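# Four arms lower a slung pipe into a trench

## Task

Using the pipe's slings, ease the pipe down into the trench until it lies along the trench floor over its entire length. It counts as failed the moment the pipe travels quickly while in contact with a bank or the trench, for example if it is let fall from above or rolled in.

## Robot and tools

Setup. Four identical i2rt Big YAM arms (arm1, arm2, arm3, arm4) work together. Each has six revolute joints, a two-finger gripper and a wrist camera. Two fixed room cameras, cam_high and cam_low, also watch the scene. Fully stretched, a hand reaches roughly 1.0 m from the joint1 axis. Loose objects may occasionally get a small shove from outside.

Frames. Every pose is given in one shared scene frame: origin on the floor, +z up, lengths in metres, orientation as a quaternion in w,x,y,z order. Each arm's foot (base_link) faces its own +x. Calibrated feet: arm1 at (-1.010, -0.478, 0.809) quat (0.767, -0.008, -0.002, 0.641); arm2 at (-0.307, 0.516, 0.819) quat (0.685, -0.007, -0.006, -0.728); arm3 at (0.612, -0.542, 0.812) quat (0.646, 0.002, -0.005, 0.763); arm4 at (1.210, 0.500, 0.782) quat (0.730, 0.001, -0.002, -0.683). So arm1 and arm3 stand on the -y side facing +y, arm2 and arm4 on the +y side facing -y. The hand point sits between the finger pads, about 1 cm behind the tips; fingers point along the hand's +z, and they open and close along its y. The printed hand pose may be off, more so at long reach, and a hand often settles a centimetre or more from where it was sent.

move. One action per call. Optional keys arm1..arm4, each an object for that robot alone; an omitted robot keeps its previous command. Inside a robot's object:
- joints: absolute targets by name, in radians (gripper in metres). Ranges and done-tolerances: joint1_rad -2.879..2.879 ±0.045 (turn about the foot, positive counter-clockwise seen from above); joint2_rad 0..3.141 ±0.14 (shoulder, 0 = upper arm level pointing back, positive raises it up and forward); joint3_rad 0..3.019 ±0.09 (elbow, 0 = folded); joint4_rad -1.692..1.57 ±0.055 (hand pitch, positive tips fingers up); joint5_rad -1.57..1.57 ±0.03 (sideways swing, positive to the arm's right); joint6_rad -2.094..2.094 ±0.035 (roll, positive clockwise viewed from behind); gripper_m 0..0.093 ±0.003 (fingertip gap).
- target: a list of seven numbers [x, y, z, qw, qx, qy, qz], an absolute hand pose in the scene frame, same format as the printed "hand" line. The hand travels a straight line toward it starting from its current hand_target. When target is present, joints may contain only gripper_m.
- speed: top speed of that straight path in m/s, 0.002..0.5, default 0.25; rotation capped at twice that in rad/s. Only allowed together with target.
- cameras: list of camera names (arm1_cam_wrist..arm4_cam_wrist, cam_high, cam_low, or all); omitted means all, [] means none.
All motions in one call start together; hand paths in one call finish together, paced by the slowest. Paths last 0.5 to 10 s (longer ones are cut off at 10 s); no action exceeds 15 s. Each control step clamps the path point to within 100 mm and 20 degrees of the measured hand. Paths ignore obstacles and other arms, hands lag and can overshoot speed near full stretch, and joint-space moves may swing wide. Unknown keys make a call invalid; out-of-range values get it refused, and a refusal or stop cancels the rest of that reply's move, wait and finished_scene calls.

wait: seconds 0..10, plus cameras; returns state and images. zoom_image: camera plus region [x0, y0, x1, y1] in pixels (top-left origin, at most 504x504) of that camera's latest image. read_manual: only licence texts. finished_scene: scene number; ends it irreversibly, and the pipe must stay resting without help.

Results. Per robot: joint_positions, Joint velocities (rad/s, "within noise" when still), joint torques (N m, drive output including gravity, per-arm offsets; joints 3 and 4 wrap sign past ±28), hand, hand_target, joint_status and hand_status. The "move" line gives each commanded robot "done" or its worst status. Statuses: off_target (stopped short, may still push); time_out (joints keep nearby targets and go on pushing, listed in on_its_own; resend the reported position to relax); not_followed / "joint command not followed" / "pose unreachable" (a clearance check blocked it; it may keep trying). "as last shown" marks robots not in the action. "pictures" orders the images, which can trail the state slightly.

Gripper. Gripping hard, the reading runs up to 0.005 m below the part width (some read up to 0.002 wider); shut on nothing reads 0.000..0.003. Command slightly under first-touch width for a light hold, about 0.005 below for full force (about 50-64 N per pad). Open well above the reading to release.

Hazards. Lower the pipe slowly and keep it level; never let go while it hangs above the bed or is moving. Robots pressing hard on each other, including one gripper closing on another's fingers, fail the scene; the clearance check does not protect fingers, gripper housings or cameras. Knocking anything out of the work area or onto the floor fails. Arms keep pushing on contact and heat up; MOTOR HOT appears near 85 °C and at 100 °C the arm goes limp (OVER-TEMPERATURE FAULT) for 30-60 s, afterwards reporting limit_stop_at_motor_heat, so resend targets. The world keeps running while you think, holding the last command.

Each tool is called after "Call:" as name(argument=value, ...), one argument or row to a line, values as JSON.

## Session

Call:
move(
)

Scene clock: 0.00 s.
Joint torques (N m): no reading
Heat: arm1: hottest joint2_rad 29 °C; arm2: hottest gripper 29 °C; arm3: hottest joint2_rad 29 °C; arm4: hottest joint5_rad 29 °C.
Joint velocities: within noise
arm1.joint_positions: joint1_rad=+0.463 joint2_rad=+0.644 joint3_rad=+1.433 joint4_rad=-1.528 joint5_rad=-0.151 joint6_rad=+0.131 gripper_m=+0.09396
arm1.joint_status: not commanded
arm1.hand: x=-1.1007 y=-0.2799 z=+1.3245 quat_wxyz=(-0.162, +0.716, -0.571, -0.367) (m; scene frame)
arm1.hand_target: x=-1.1003 y=-0.2818 z=+1.3343 quat_wxyz=(-0.169, +0.713, -0.567, -0.376) (m; scene frame)
arm1.hand_status: not commanded
arm2.joint_positions: joint1_rad=+0.344 joint2_rad=+0.519 joint3_rad=+1.379 joint4_rad=-1.320 joint5_rad=+0.063 joint6_rad=+0.187 gripper_m=+0.09396
arm2.joint_status: not commanded
arm2.hand: x=-0.2620 y=+0.3341 z=+1.3801 quat_wxyz=(-0.439, -0.579, -0.615, +0.304) (m; scene frame)
arm2.hand_target: x=-0.2629 y=+0.3373 z=+1.3911 quat_wxyz=(-0.449, -0.575, -0.610, +0.310) (m; scene frame)
arm2.hand_status: not commanded
arm3.joint_positions: joint1_rad=-0.192 joint2_rad=+0.525 joint3_rad=+1.406 joint4_rad=-1.298 joint5_rad=-0.073 joint6_rad=+0.119 gripper_m=+0.09396
arm3.joint_status: not commanded
arm3.hand: x=+0.6033 y=-0.3522 z=+1.3879 quat_wxyz=(-0.348, +0.562, -0.618, -0.425) (m; scene frame)
arm3.hand_target: x=+0.6032 y=-0.3558 z=+1.3978 quat_wxyz=(-0.355, +0.558, -0.613, -0.433) (m; scene frame)
arm3.hand_status: not commanded
arm4.joint_positions: joint1_rad=-0.380 joint2_rad=+0.466 joint3_rad=+1.426 joint4_rad=-1.395 joint5_rad=+0.164 joint6_rad=+0.191 gripper_m=+0.09396
arm4.joint_status: not commanded
arm4.hand: x=+1.1323 y=+0.3633 z=+1.3533 quat_wxyz=(-0.305, -0.747, -0.388, +0.446) (m; scene frame)
arm4.hand_target: x=+1.1330 y=+0.3657 z=+1.3639 quat_wxyz=(-0.312, -0.741, -0.383, +0.454) (m; scene frame)
arm4.hand_status: not commanded
pictures: arm1_cam_wrist, arm2_cam_wrist, arm3_cam_wrist, arm4_cam_wrist, cam_high, cam_low

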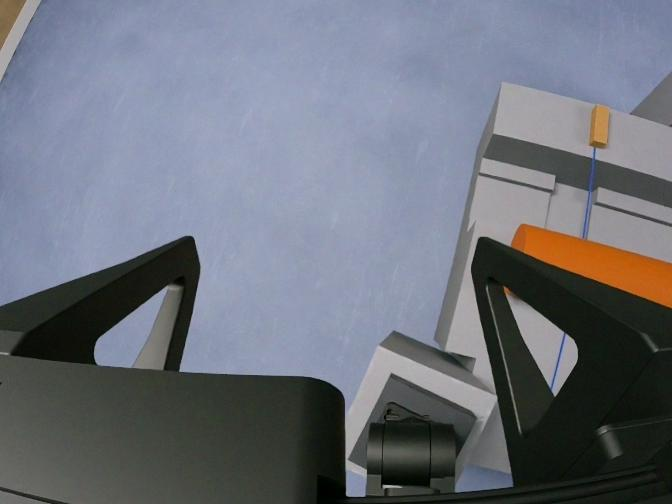

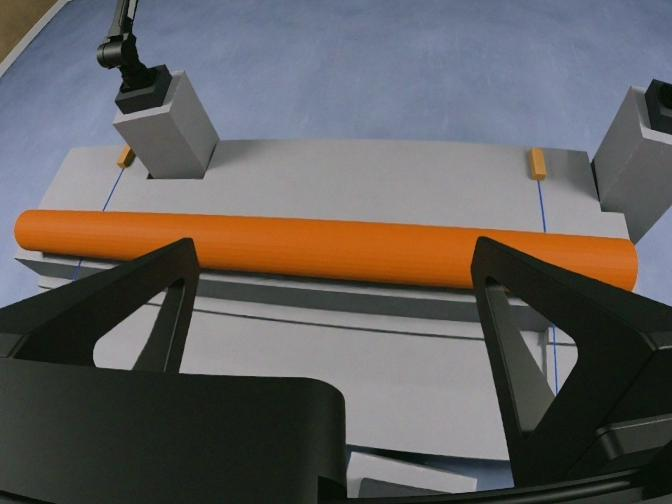

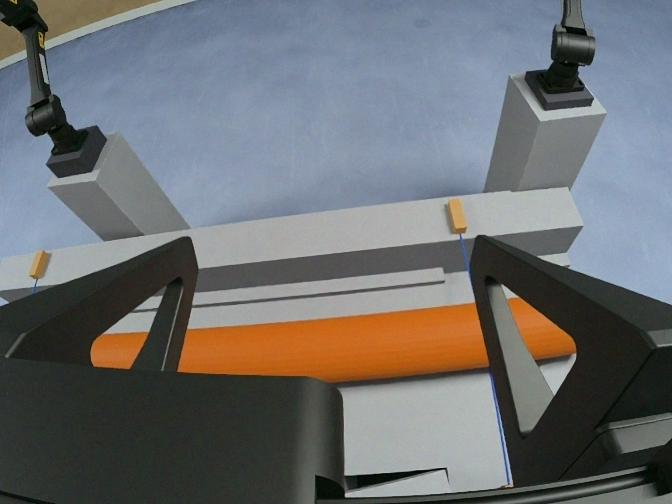

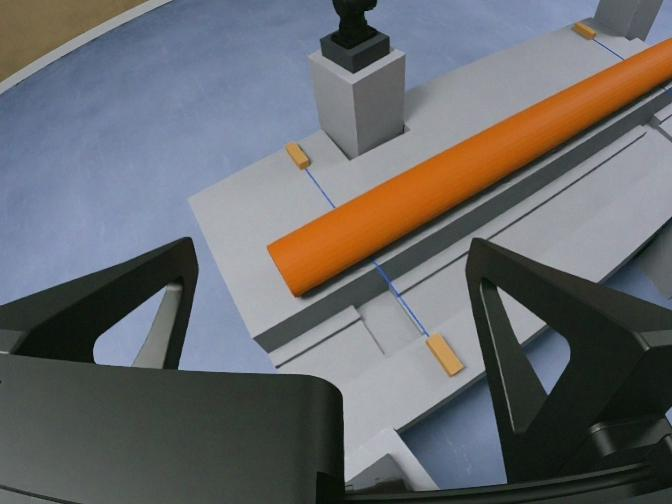

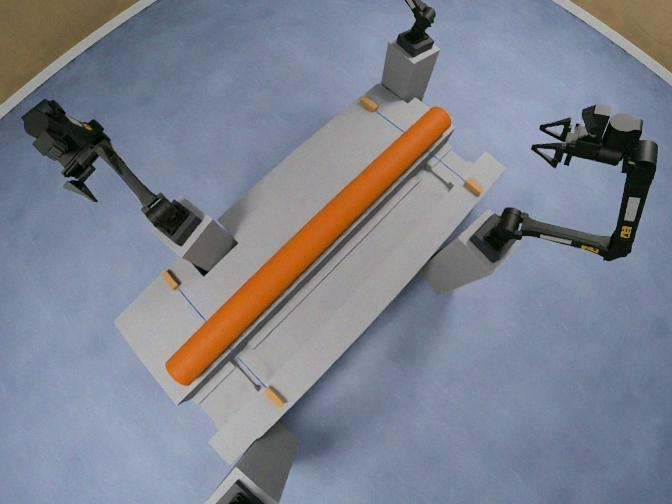

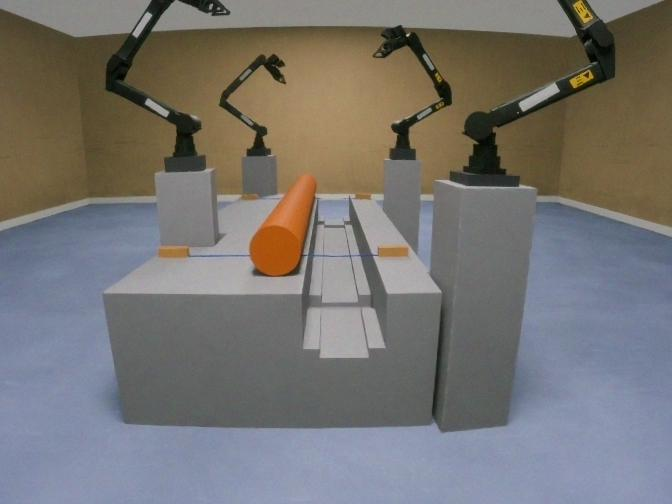

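Call:
zoom_image(
  camera="cam_high",
  region=[100, 250, 340, 430],
)

Call:
zoom_image(
  camera="cam_high",
  region=[320, 60, 560, 240],
)

Call:
zoom_image(
  camera="cam_low",
  region=[90, 160, 450, 440],
)

Call:
zoom_image(
  camera="arm4_cam_wrist",
  region=[180, 100, 520, 400],
)

Scaled by 2.100.

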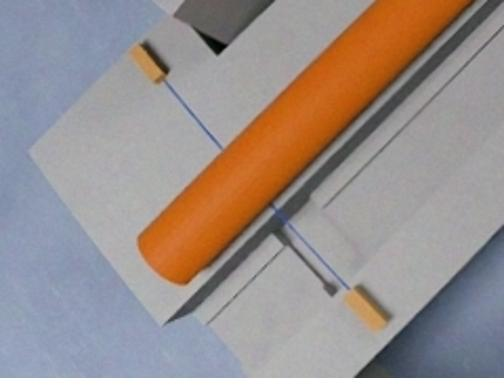

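Scaled by 2.100.

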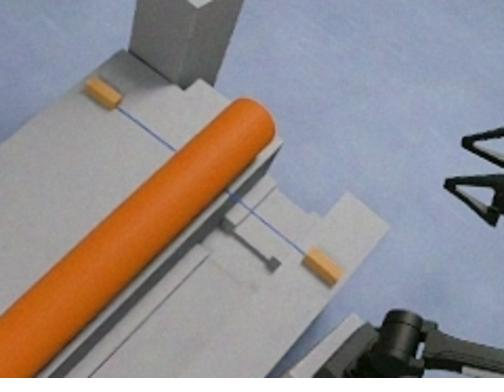

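Scaled by 1.400.

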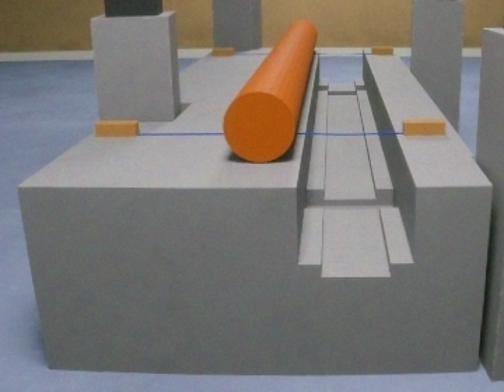

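Scaled by 1.482 from the camera's 672x504 image, which has a finer 960x720 frame.

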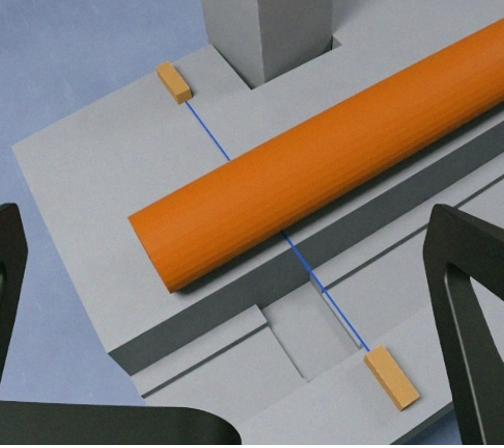

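Call:
move(
  arm2={"target": [-0.70, 0.28, 0.75, 0, 0.7071, 0.7071, 0], "speed": 0.25},
  arm4={"target": [0.865, 0.285, 0.75, 0, 0.7071, 0.7071, 0], "speed": 0.25},
)

Scene clock: 79.27 s.
Joint torques (N m): arm1=[-0.09 1.49 9.25 1.89 -0.02 -0.01] | arm2=[-1.73 -16.73 9.36 -0.2 -0.09 0.09] | arm3=[0.97 4.54 7.69 1.77 -0.14 0] | arm4=[0.85 -13.45 8.06 0.46 0.1 0.01]
Heat: arm1: hottest joint3_rad 34 °C; arm2: hottest joint3_rad 36 °C; arm3: hottest joint2_rad 29 °C; arm4: hottest joint3_rad 32 °C.
move: arm2 off_target; arm4 off_target
Joint velocities: within noise
arm1, arm3: as last shown
arm2.joint_positions: joint1_rad=-0.950 joint2_rad=+1.923 joint3_rad=+1.011 joint4_rad=-0.721 joint5_rad=+0.012 joint6_rad=-1.022 gripper_m=+0.09396
arm2.joint_status: not commanded
arm2.hand: x=-0.6772 y=+0.2862 z=+0.7392 quat_wxyz=(-0.006, -0.703, -0.710, -0.025) (m; scene frame)
arm2.hand_target: x=-0.6995 y=+0.2805 z=+0.7506 quat_wxyz=(+0.000, -0.707, -0.707, +0.000) (m; scene frame)
arm2.hand_status: off_target (0.026 m and 3.0 deg from the pose sent, 0.769 m and 64.7 deg at the start)
arm4.joint_positions: joint1_rad=-1.085 joint2_rad=+1.729 joint3_rad=+0.857 joint4_rad=-0.757 joint5_rad=+0.003 joint6_rad=-0.997 gripper_m=+0.09396
arm4.joint_status: not commanded
arm4.hand: x=+0.8858 y=+0.3013 z=+0.7369 quat_wxyz=(-0.008, -0.715, -0.699, -0.029) (m; scene frame)
arm4.hand_target: x=+0.8658 y=+0.2854 z=+0.7507 quat_wxyz=(+0.000, -0.707, -0.707, +0.000) (m; scene frame)
arm4.hand_status: off_target (0.029 m and 3.7 deg from the pose sent, 0.664 m and 73.3 deg at the start)
pictures: arm1_cam_wrist, arm2_cam_wrist, arm3_cam_wrist, arm4_cam_wrist, cam_high, cam_low

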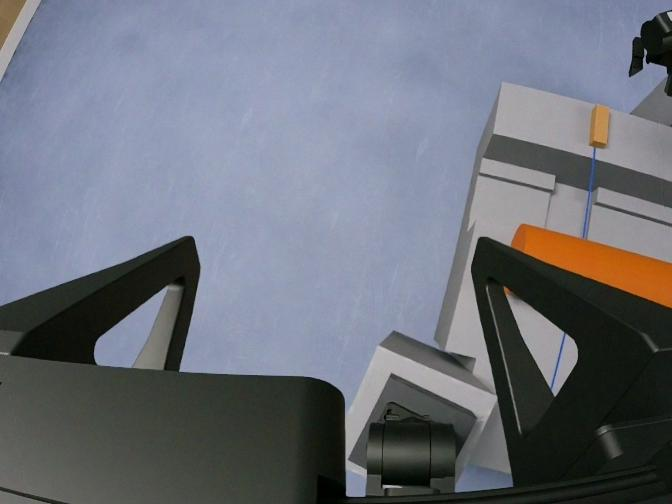

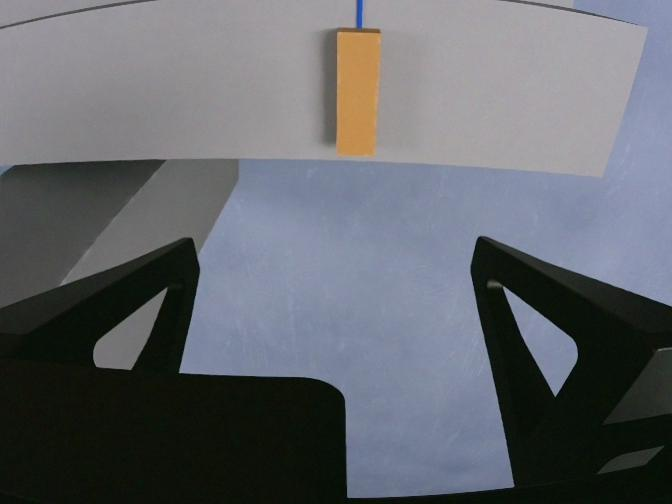

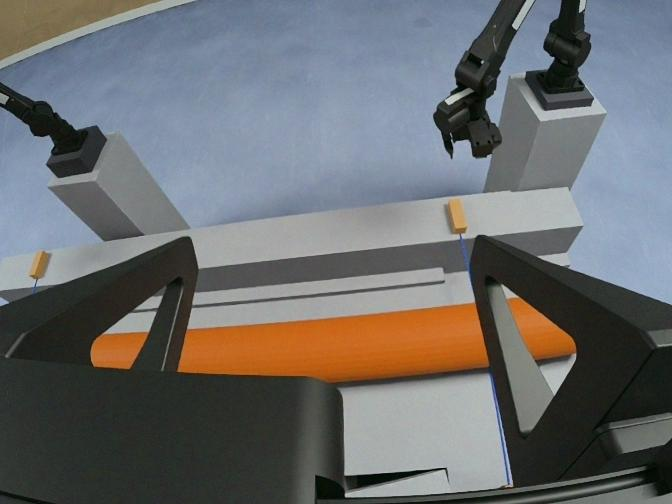

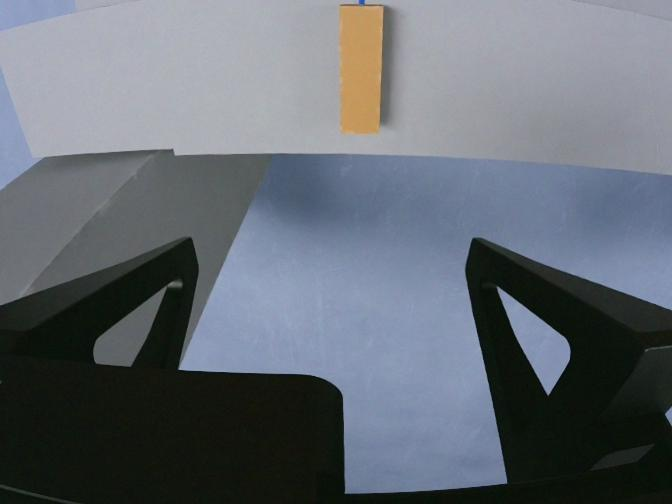

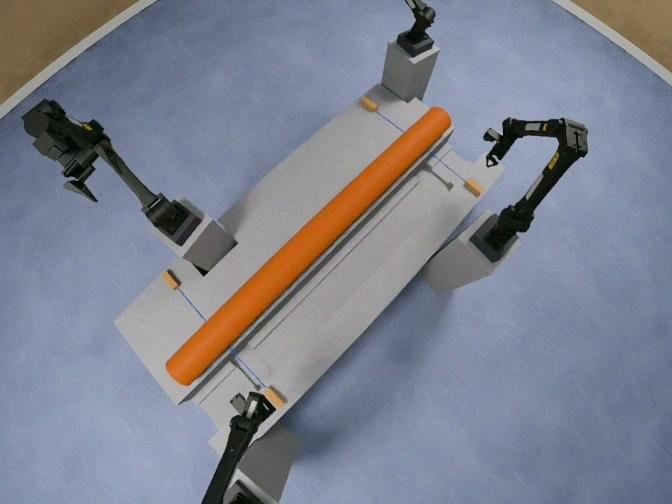

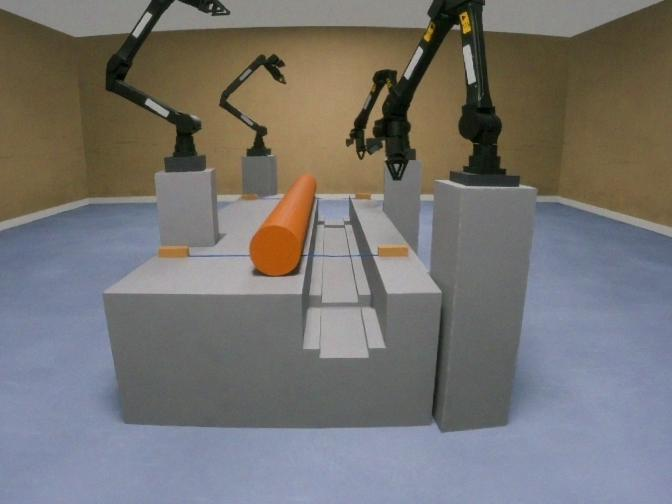

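Call:
move(
  arm2={"target": [-0.72, 0.275, 0.62, 0, 0.7071, 0.7071, 0], "speed": 0.2},
  arm4={"target": [0.852, 0.268, 0.62, 0, 0.7071, 0.7071, 0], "speed": 0.2},
  cameras=["arm2_cam_wrist", "arm4_cam_wrist", "cam_low"],
)

Scene clock: 88.47 s.
Joint torques (N m): arm1=[0.21 0.79 9.25 1.88 -0.06 -0.01] | arm2=[-1.67 -18.49 6.97 0.01 -0.1 0.07] | arm3=[1.2 4.48 7.75 1.77 -0.15 0] | arm4=[0.91 -15.56 5.27 0.55 0.07 0.18]
Heat: arm1: hottest joint3_rad 34 °C; arm2: hottest joint3_rad 35 °C; arm3: hottest joint3_rad 30 °C; arm4: hottest joint3_rad 32 °C.
move: arm2 off_target; arm4 off_target
Joint velocities: within noise
arm1, arm3: as last shown
arm2.joint_positions: joint1_rad=-0.967 joint2_rad=+2.243 joint3_rad=+1.098 joint4_rad=-0.480 joint5_rad=+0.013 joint6_rad=-1.035 gripper_m=+0.09396
arm2.joint_status: not commanded
arm2.hand: x=-0.6988 y=+0.2799 z=+0.6152 quat_wxyz=(-0.006, -0.704, -0.709, -0.021) (m; scene frame)
arm2.hand_target: x=-0.7198 y=+0.2754 z=+0.6206 quat_wxyz=(+0.000, -0.707, -0.707, +0.000) (m; scene frame)
arm2.hand_status: off_target (0.022 m and 2.5 deg from the pose sent, 0.127 m and 3.0 deg at the start)
arm4.joint_positions: joint1_rad=-1.070 joint2_rad=+2.076 joint3_rad=+0.912 joint4_rad=-0.452 joint5_rad=+0.003 joint6_rad=-0.997 gripper_m=+0.09396
arm4.joint_status: not commanded
arm4.hand: x=+0.8687 y=+0.2831 z=+0.6135 quat_wxyz=(-0.006, -0.709, -0.704, -0.023) (m; scene frame)
arm4.hand_target: x=+0.8524 y=+0.2682 z=+0.6207 quat_wxyz=(+0.000, -0.707, -0.707, +0.000) (m; scene frame)
arm4.hand_status: off_target (0.023 m and 2.8 deg from the pose sent, 0.126 m and 3.7 deg at the start)
pictures: arm2_cam_wrist, arm4_cam_wrist, cam_low

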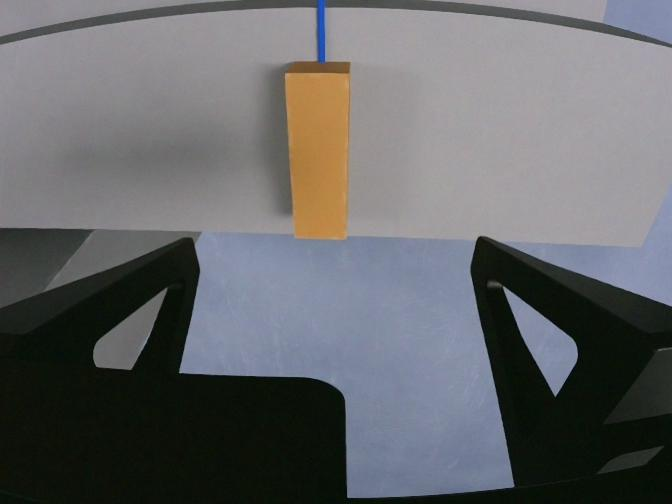

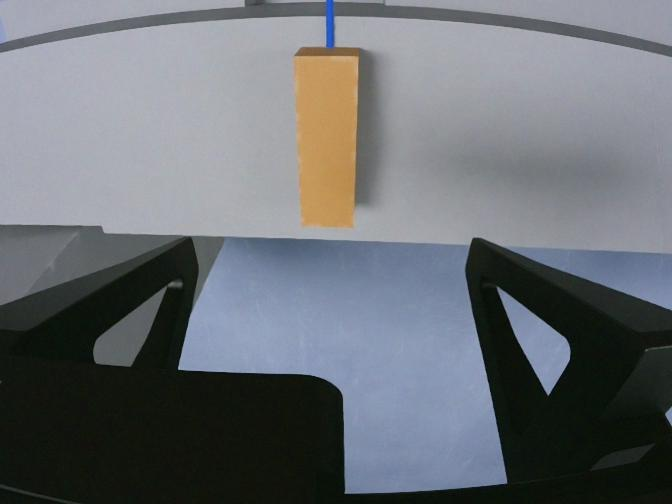

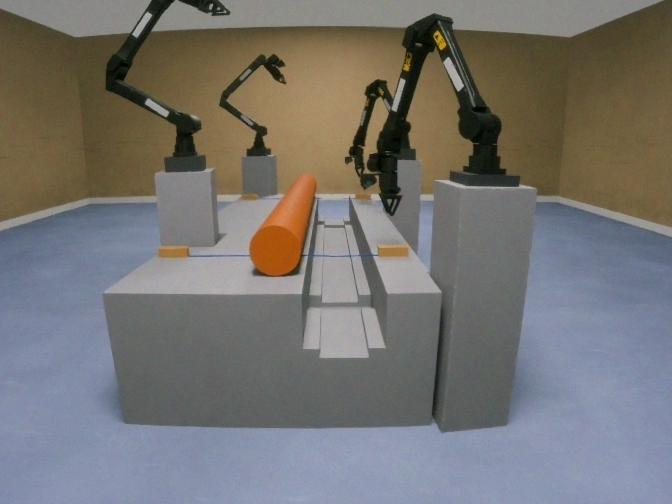

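Call:
move(
  arm1={"target": [-0.70, -0.54, 0.75, 0, 0.7071, -0.7071, 0], "speed": 0.2},
  arm3={"target": [0.87, -0.54, 0.75, 0, 0.7071, -0.7071, 0], "speed": 0.2},
  cameras=["arm1_cam_wrist", "arm3_cam_wrist", "cam_high"],
)

Scene clock: 108.20 s.
Joint torques (N m): arm1=[-0.67 -9.23 6.87 0.77 -0.02 0.04] | arm2=[-1.67 -18.49 6.98 -0.06 -0.1 0.06] | arm3=[1.2 -9.58 4.48 0.42 -0.1 -0.06] | arm4=[1.03 -15.56 5.26 0.55 0.08 0.18]
Heat: arm1: hottest joint3_rad 35 °C; arm2: hottest joint3_rad 35 °C; arm3: hottest joint3_rad 30 °C; arm4: hottest joint3_rad 32 °C.
move: arm1 off_target; arm3 done
Joint velocities: within noise
arm1.joint_positions: joint1_rad=-1.582 joint2_rad=+1.623 joint3_rad=+0.602 joint4_rad=-0.597 joint5_rad=-0.008 joint6_rad=-1.768 gripper_m=+0.09396
arm1.joint_status: not commanded
arm1.hand: x=-0.7170 y=-0.5337 z=+0.7474 quat_wxyz=(+0.008, +0.710, -0.704, -0.014) (m; scene frame)
arm1.hand_target: x=-0.7003 y=-0.5399 z=+0.7506 quat_wxyz=(+0.000, +0.707, -0.707, +0.000) (m; scene frame)
arm1.hand_status: off_target (0.018 m and 1.9 deg from the pose sent, 0.747 m and 49.0 deg at the start; pose on its path clipped on 23 of 134 steps; a joint's target at an end of its range on 50 of 134 steps)
arm2, arm4: as last shown
arm2.joint_positions: joint1_rad=-0.967 joint2_rad=+2.243 joint3_rad=+1.098 joint4_rad=-0.479 joint5_rad=+0.013 joint6_rad=-1.036 gripper_m=+0.09396
arm2.hand: x=-0.6990 y=+0.2797 z=+0.6152 quat_wxyz=(-0.005, -0.704, -0.710, -0.020) (m; scene frame)
arm3.joint_positions: joint1_rad=-1.722 joint2_rad=+1.510 joint3_rad=+0.459 joint4_rad=-0.544 joint5_rad=+0.007 joint6_rad=-1.548 gripper_m=+0.09396
arm3.joint_status: not commanded
arm3.hand: x=+0.8626 y=-0.5399 z=+0.7480 quat_wxyz=(+0.007, +0.704, -0.710, -0.008) (m; scene frame)
arm3.hand_target: x=+0.8699 y=-0.5400 z=+0.7501 quat_wxyz=(+0.000, +0.707, -0.707, +0.000) (m; scene frame)
arm3.hand_status: done (0.008 m and 1.3 deg from the pose sent, 0.717 m and 66.9 deg at the start; a joint's target at an end of its range on 38 of 134 steps)
pictures: arm1_cam_wrist, arm3_cam_wrist, cam_high

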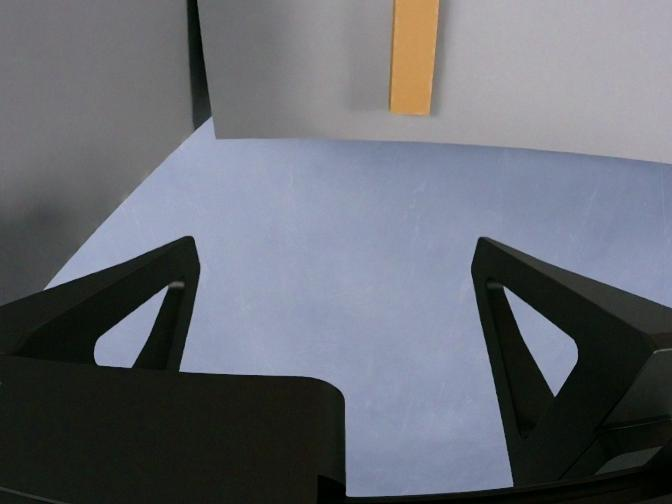

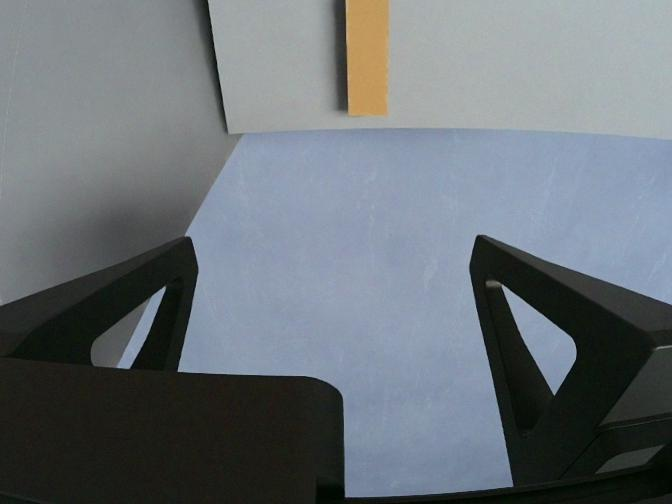

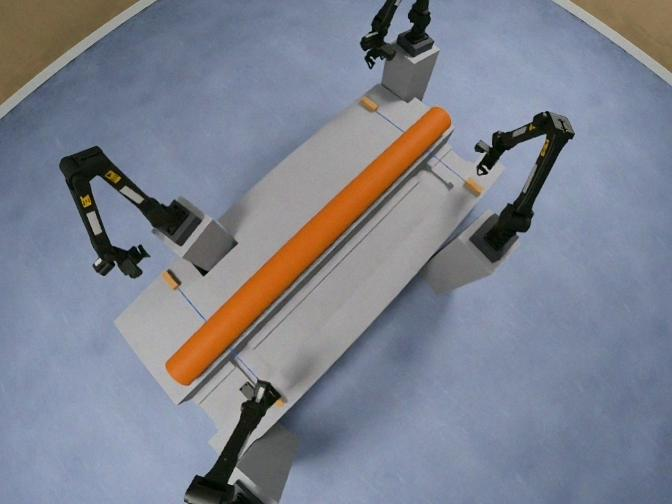

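Call:
move(
  arm1={"target": [-0.645, -0.506, 0.61, 0, 0.7071, -0.7071, 0], "speed": 0.2},
  arm3={"target": [0.893, -0.515, 0.61, 0, 0.7071, -0.7071, 0], "speed": 0.2},
  cameras=["arm1_cam_wrist", "arm3_cam_wrist", "cam_high"],
)

Scene clock: 120.23 s.
Joint torques (N m): arm1=[0.73 -13.68 2.93 0.77 -0.09 0.12] | arm2=[-1.67 -18.55 6.98 -0.03 -0.1 0.06] | arm3=[1.85 -13.92 0.55 0.42 -0.12 0.12] | arm4=[0.97 -15.56 5.24 0.55 0.07 0.18]
Heat: arm1: hottest joint3_rad 35 °C; arm2: hottest joint3_rad 35 °C; arm3: hottest joint3_rad 30 °C; arm4: hottest joint3_rad 32 °C.
move: arm1 done; arm3 done
Joint velocities: within noise
arm1.joint_positions: joint1_rad=-1.472 joint2_rad=+2.121 joint3_rad=+0.776 joint4_rad=-0.251 joint5_rad=-0.008 joint6_rad=-1.654 gripper_m=+0.09396
arm1.joint_status: not commanded
arm1.hand: x=-0.6515 y=-0.5074 z=+0.6137 quat_wxyz=(+0.003, +0.708, -0.706, -0.004) (m; scene frame)
arm1.hand_target: x=-0.6450 y=-0.5059 z=+0.6102 quat_wxyz=(+0.000, +0.707, -0.707, +0.000) (m; scene frame)
arm1.hand_status: done (0.008 m and 0.7 deg from the pose sent, 0.158 m and 1.9 deg at the start)
arm2, arm4: as last shown
arm2.joint_positions: joint1_rad=-0.967 joint2_rad=+2.243 joint3_rad=+1.098 joint4_rad=-0.478 joint5_rad=+0.013 joint6_rad=-1.036 gripper_m=+0.09396
arm2.hand: x=-0.6991 y=+0.2797 z=+0.6152 quat_wxyz=(-0.005, -0.704, -0.710, -0.020) (m; scene frame)
arm3.joint_positions: joint1_rad=-1.645 joint2_rad=+2.094 joint3_rad=+0.554 joint4_rad=-0.047 joint5_rad=+0.007 joint6_rad=-1.480 gripper_m=+0.09396
arm3.joint_status: not commanded
arm3.hand: x=+0.8890 y=-0.5170 z=+0.6099 quat_wxyz=(+0.004, +0.707, -0.707, -0.005) (m; scene frame)
arm3.hand_target: x=+0.8931 y=-0.5150 z=+0.6100 quat_wxyz=(+0.000, +0.707, -0.707, +0.000) (m; scene frame)
arm3.hand_status: done (0.004 m and 0.8 deg from the pose sent, 0.144 m and 1.3 deg at the start)
pictures: arm1_cam_wrist, arm3_cam_wrist, cam_high

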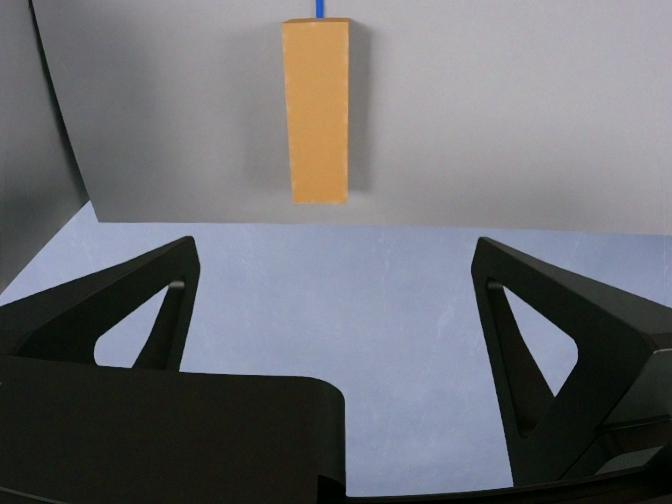

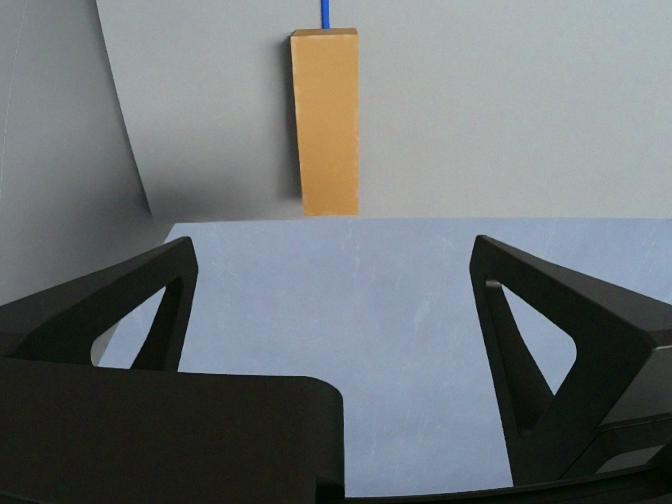

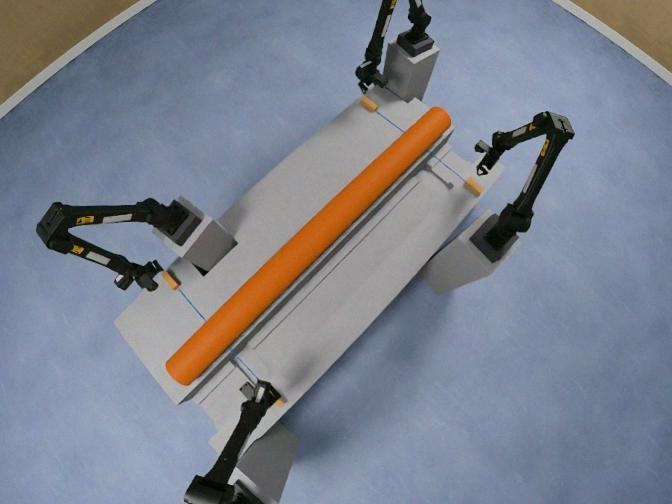

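Call:
move(
  arm1={"target": [-0.655, -0.498, 0.517, 0, 0.7071, -0.7071, 0], "speed": 0.1},
  arm2={"target": [-0.708, 0.299, 0.526, 0, 0.7071, 0.7071, 0], "speed": 0.1},
  arm3={"target": [0.888, -0.517, 0.52, 0, 0.7071, -0.7071, 0], "speed": 0.1},
  arm4={"target": [0.861, 0.283, 0.528, 0, 0.7071, 0.7071, 0], "speed": 0.1},
)

Scene clock: 165.07 s.
Joint torques (N m): arm1=[0.91 -14.51 0.99 0.95 -0.1 0.08] | arm2=[-1.67 -18.08 4.63 0.06 -0.11 0.04] | arm3=[1.14 -15.03 -1.09 0.39 -0.11 -0.01] | arm4=[-0.32 -15.68 3.14 0.68 0.11 0]
Heat: arm1: hottest joint2_rad 31 °C; arm2: hottest joint3_rad 34 °C; arm3: hottest joint2_rad 30 °C; arm4: hottest joint3_rad 32 °C.
move: arm1 done; arm2 off_target; arm3 done; arm4 off_target
Joint velocities: within noise
arm1.joint_positions: joint1_rad=-1.453 joint2_rad=+2.395 joint3_rad=+0.850 joint4_rad=-0.040 joint5_rad=-0.008 joint6_rad=-1.632 gripper_m=+0.09396
arm1.joint_status: not commanded
arm1.hand: x=-0.6544 y=-0.5012 z=+0.5240 quat_wxyz=(+0.000, +0.707, -0.707, +0.000) (m; scene frame)
arm1.hand_target: x=-0.6551 y=-0.4980 z=+0.5172 quat_wxyz=(+0.000, +0.707, -0.707, +0.000) (m; scene frame)
arm1.hand_status: done (0.008 m and 0.1 deg from the pose sent, 0.097 m and 0.7 deg at the start)
arm2.joint_positions: joint1_rad=-1.002 joint2_rad=+2.452 joint3_rad=+1.123 joint4_rad=-0.281 joint5_rad=+0.013 joint6_rad=-1.070 gripper_m=+0.09396
arm2.joint_status: not commanded
arm2.hand: x=-0.6926 y=+0.3002 z=+0.5263 quat_wxyz=(-0.004, -0.705, -0.709, -0.014) (m; scene frame)
arm2.hand_target: x=-0.7078 y=+0.2992 z=+0.5263 quat_wxyz=(+0.000, -0.707, -0.707, +0.000) (m; scene frame)
arm2.hand_status: off_target (0.015 m and 1.7 deg from the pose sent, 0.092 m and 2.5 deg at the start)
arm3.joint_positions: joint1_rad=-1.645 joint2_rad=+2.419 joint3_rad=+0.655 joint4_rad=+0.184 joint5_rad=+0.007 joint6_rad=-1.480 gripper_m=+0.09396
arm3.joint_status: not commanded
arm3.hand: x=+0.8869 y=-0.5163 z=+0.5223 quat_wxyz=(+0.001, +0.707, -0.707, -0.003) (m; scene frame)
arm3.hand_target: x=+0.8880 y=-0.5170 z=+0.5201 quat_wxyz=(+0.000, +0.707, -0.707, +0.000) (m; scene frame)
arm3.hand_status: done (0.003 m and 0.3 deg from the pose sent, 0.090 m and 0.8 deg at the start)
arm4.joint_positions: joint1_rad=-1.070 joint2_rad=+2.309 joint3_rad=+0.938 joint4_rad=-0.233 joint5_rad=+0.003 joint6_rad=-1.001 gripper_m=+0.09396
arm4.joint_status: not commanded
arm4.hand: x=+0.8771 y=+0.2880 z=+0.5260 quat_wxyz=(-0.005, -0.708, -0.706, -0.017) (m; scene frame)
arm4.hand_target: x=+0.8612 y=+0.2832 z=+0.5283 quat_wxyz=(+0.000, -0.707, -0.707, +0.000) (m; scene frame)
arm4.hand_status: off_target (0.017 m and 2.0 deg from the pose sent, 0.086 m and 2.8 deg at the start)
pictures: arm1_cam_wrist, arm2_cam_wrist, arm3_cam_wrist, arm4_cam_wrist, cam_high, cam_low

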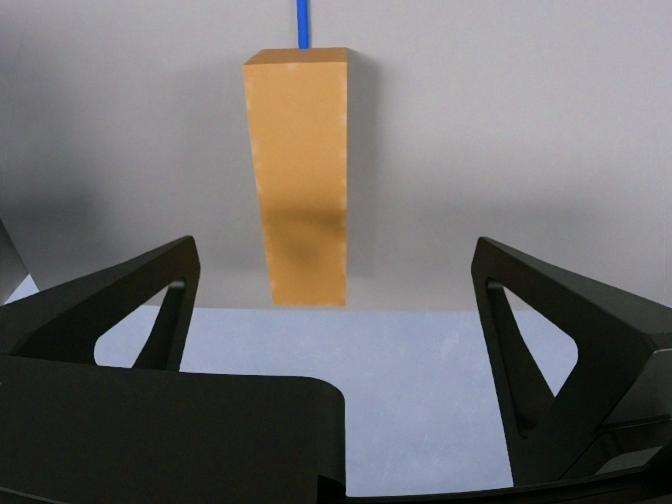

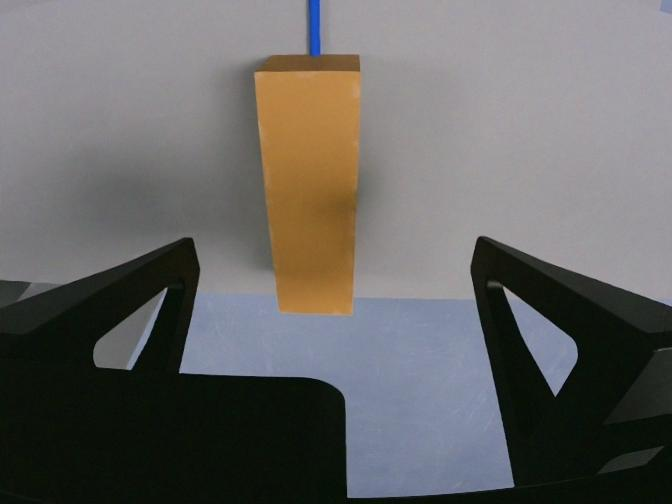

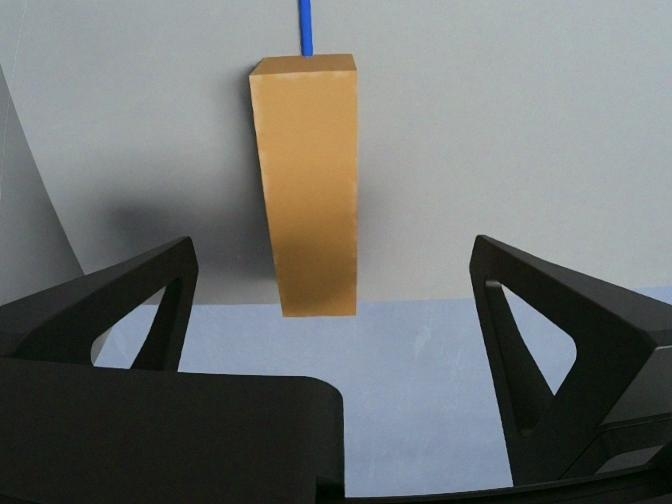

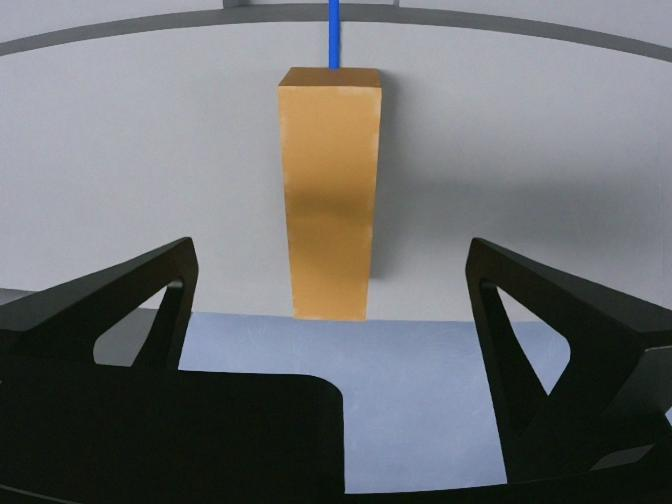

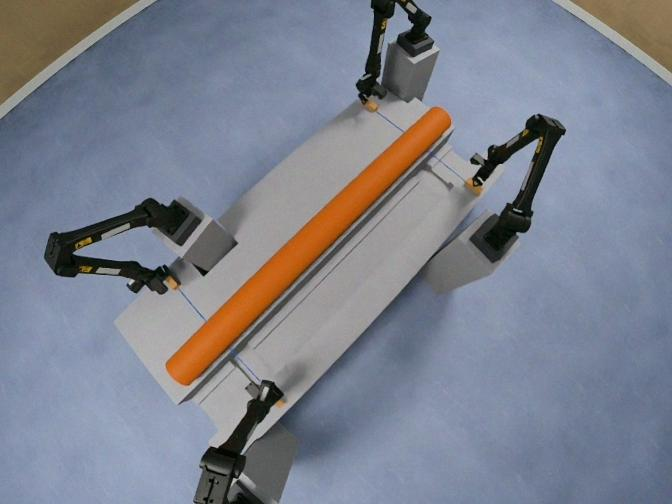

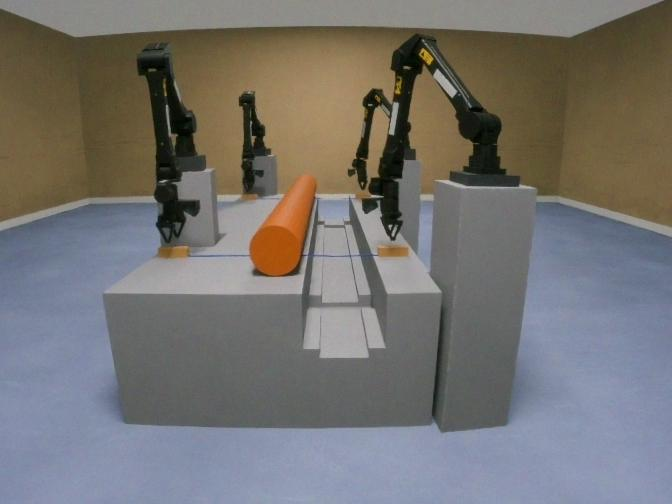

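Call:
move(
  arm1={"target": [-0.668, -0.499, 0.468, 0, 0.7071, -0.7071, 0], "speed": 0.08},
  arm2={"target": [-0.698, 0.305, 0.475, 0, 0.7071, 0.7071, 0], "speed": 0.08},
  arm3={"target": [0.879, -0.524, 0.473, 0, 0.7071, -0.7071, 0], "speed": 0.08},
  arm4={"target": [0.8635, 0.294, 0.477, 0, 0.7071, 0.7071, 0], "speed": 0.08},
  cameras=["arm1_cam_wrist", "arm2_cam_wrist", "arm3_cam_wrist", "arm4_cam_wrist", "cam_low"],
)

Scene clock: 184.20 s.
Joint torques (N m): arm1=[0.38 -14.45 -0.12 0.95 -0.1 0.05] | arm2=[-1.73 -18.14 3.44 -0.02 -0.11 0.06] | arm3=[0.56 -14.86 -1.8 0.43 -0.11 -0.09] | arm4=[-0.32 -15.85 2.03 0.62 0.09 0]
Heat: arm1: hottest joint2_rad 31 °C; arm2: hottest joint2_rad 33 °C; arm3: hottest joint2_rad 31 °C; arm4: hottest joint3_rad 31 °C.
move: arm1 done; arm2 off_target; arm3 done; arm4 off_target
Joint velocities: within noise
arm1.joint_positions: joint1_rad=-1.453 joint2_rad=+2.540 joint3_rad=+0.896 joint4_rad=+0.063 joint5_rad=-0.008 joint6_rad=-1.631 gripper_m=+0.09396
arm1.joint_status: not commanded
arm1.hand: x=-0.6644 y=-0.5010 z=+0.4756 quat_wxyz=(-0.001, +0.707, -0.707, +0.002) (m; scene frame)
arm1.hand_target: x=-0.6680 y=-0.4990 z=+0.4682 quat_wxyz=(+0.000, +0.707, -0.707, +0.000) (m; scene frame)
arm1.hand_status: done (0.009 m and 0.2 deg from the pose sent, 0.058 m and 0.0 deg at the start)
arm2.joint_positions: joint1_rad=-1.004 joint2_rad=+2.577 joint3_rad=+1.166 joint4_rad=-0.193 joint5_rad=+0.013 joint6_rad=-1.073 gripper_m=+0.09396
arm2.joint_status: not commanded
arm2.hand: x=-0.6855 y=+0.3041 z=+0.4765 quat_wxyz=(-0.004, -0.704, -0.710, -0.011) (m; scene frame)
arm2.hand_target: x=-0.6979 y=+0.3051 z=+0.4753 quat_wxyz=(+0.000, -0.707, -0.707, +0.000) (m; scene frame)
arm2.hand_status: off_target (0.013 m and 1.4 deg from the pose sent, 0.052 m and 1.7 deg at the start)
arm3.joint_positions: joint1_rad=-1.662 joint2_rad=+2.579 joint3_rad=+0.717 joint4_rad=+0.285 joint5_rad=+0.007 joint6_rad=-1.498 gripper_m=+0.09396
arm3.joint_status: not commanded
arm3.hand: x=+0.8797 y=-0.5212 z=+0.4761 quat_wxyz=(+0.000, +0.708, -0.707, -0.002) (m; scene frame)
arm3.hand_target: x=+0.8788 y=-0.5239 z=+0.4730 quat_wxyz=(+0.000, +0.707, -0.707, +0.000) (m; scene frame)
arm3.hand_status: done (0.004 m and 0.2 deg from the pose sent, 0.050 m and 0.3 deg at the start)
arm4.joint_positions: joint1_rad=-1.091 joint2_rad=+2.445 joint3_rad=+0.984 joint4_rad=-0.134 joint5_rad=+0.003 joint6_rad=-1.021 gripper_m=+0.09396
arm4.joint_status: not commanded
arm4.hand: x=+0.8756 y=+0.2966 z=+0.4767 quat_wxyz=(-0.004, -0.709, -0.706, -0.013) (m; scene frame)
arm4.hand_target: x=+0.8635 y=+0.2940 z=+0.4772 quat_wxyz=(+0.000, -0.707, -0.707, +0.000) (m; scene frame)
arm4.hand_status: off_target (0.012 m and 1.5 deg from the pose sent, 0.051 m and 2.0 deg at the start)
pictures: arm1_cam_wrist, arm2_cam_wrist, arm3_cam_wrist, arm4_cam_wrist, cam_low

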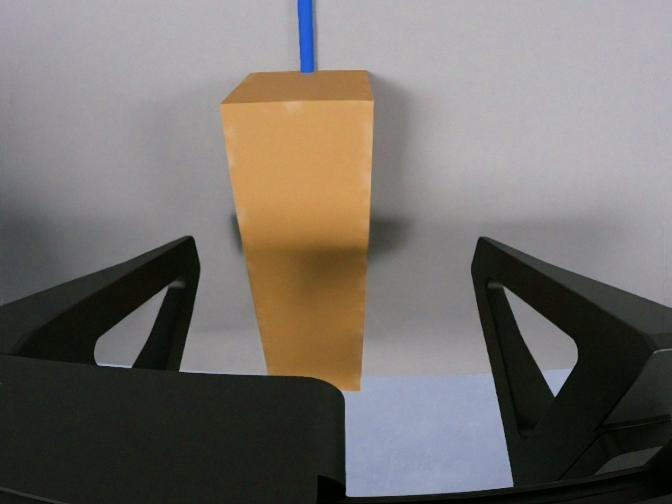

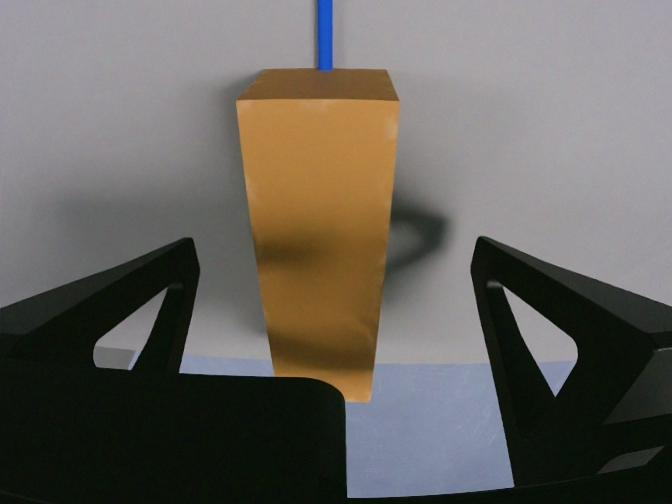

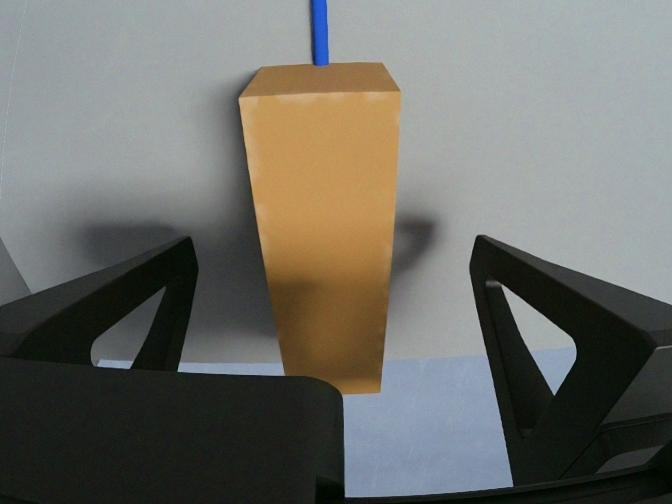

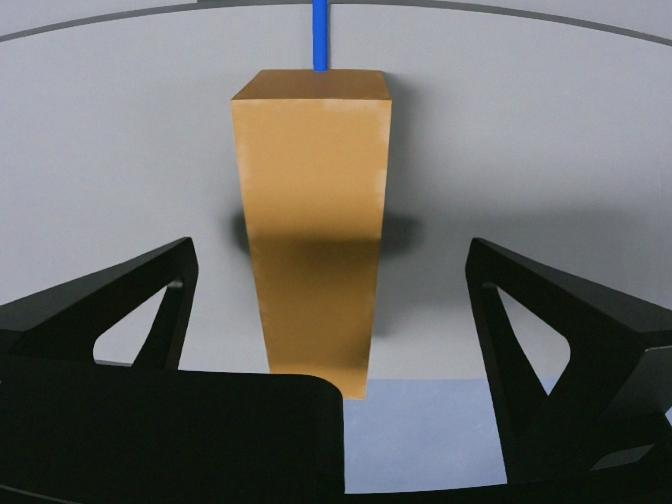

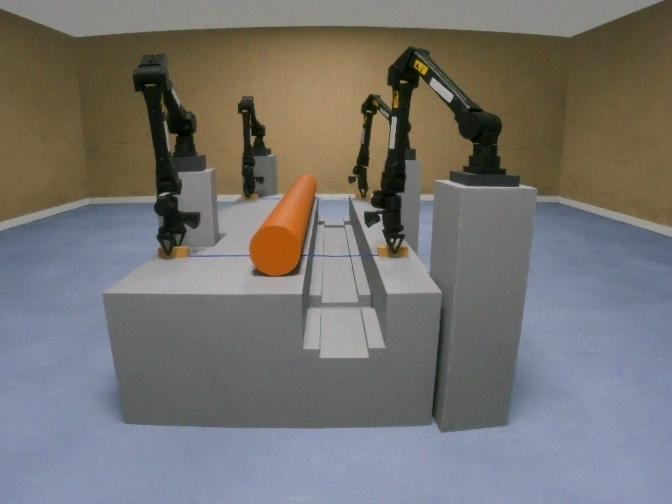

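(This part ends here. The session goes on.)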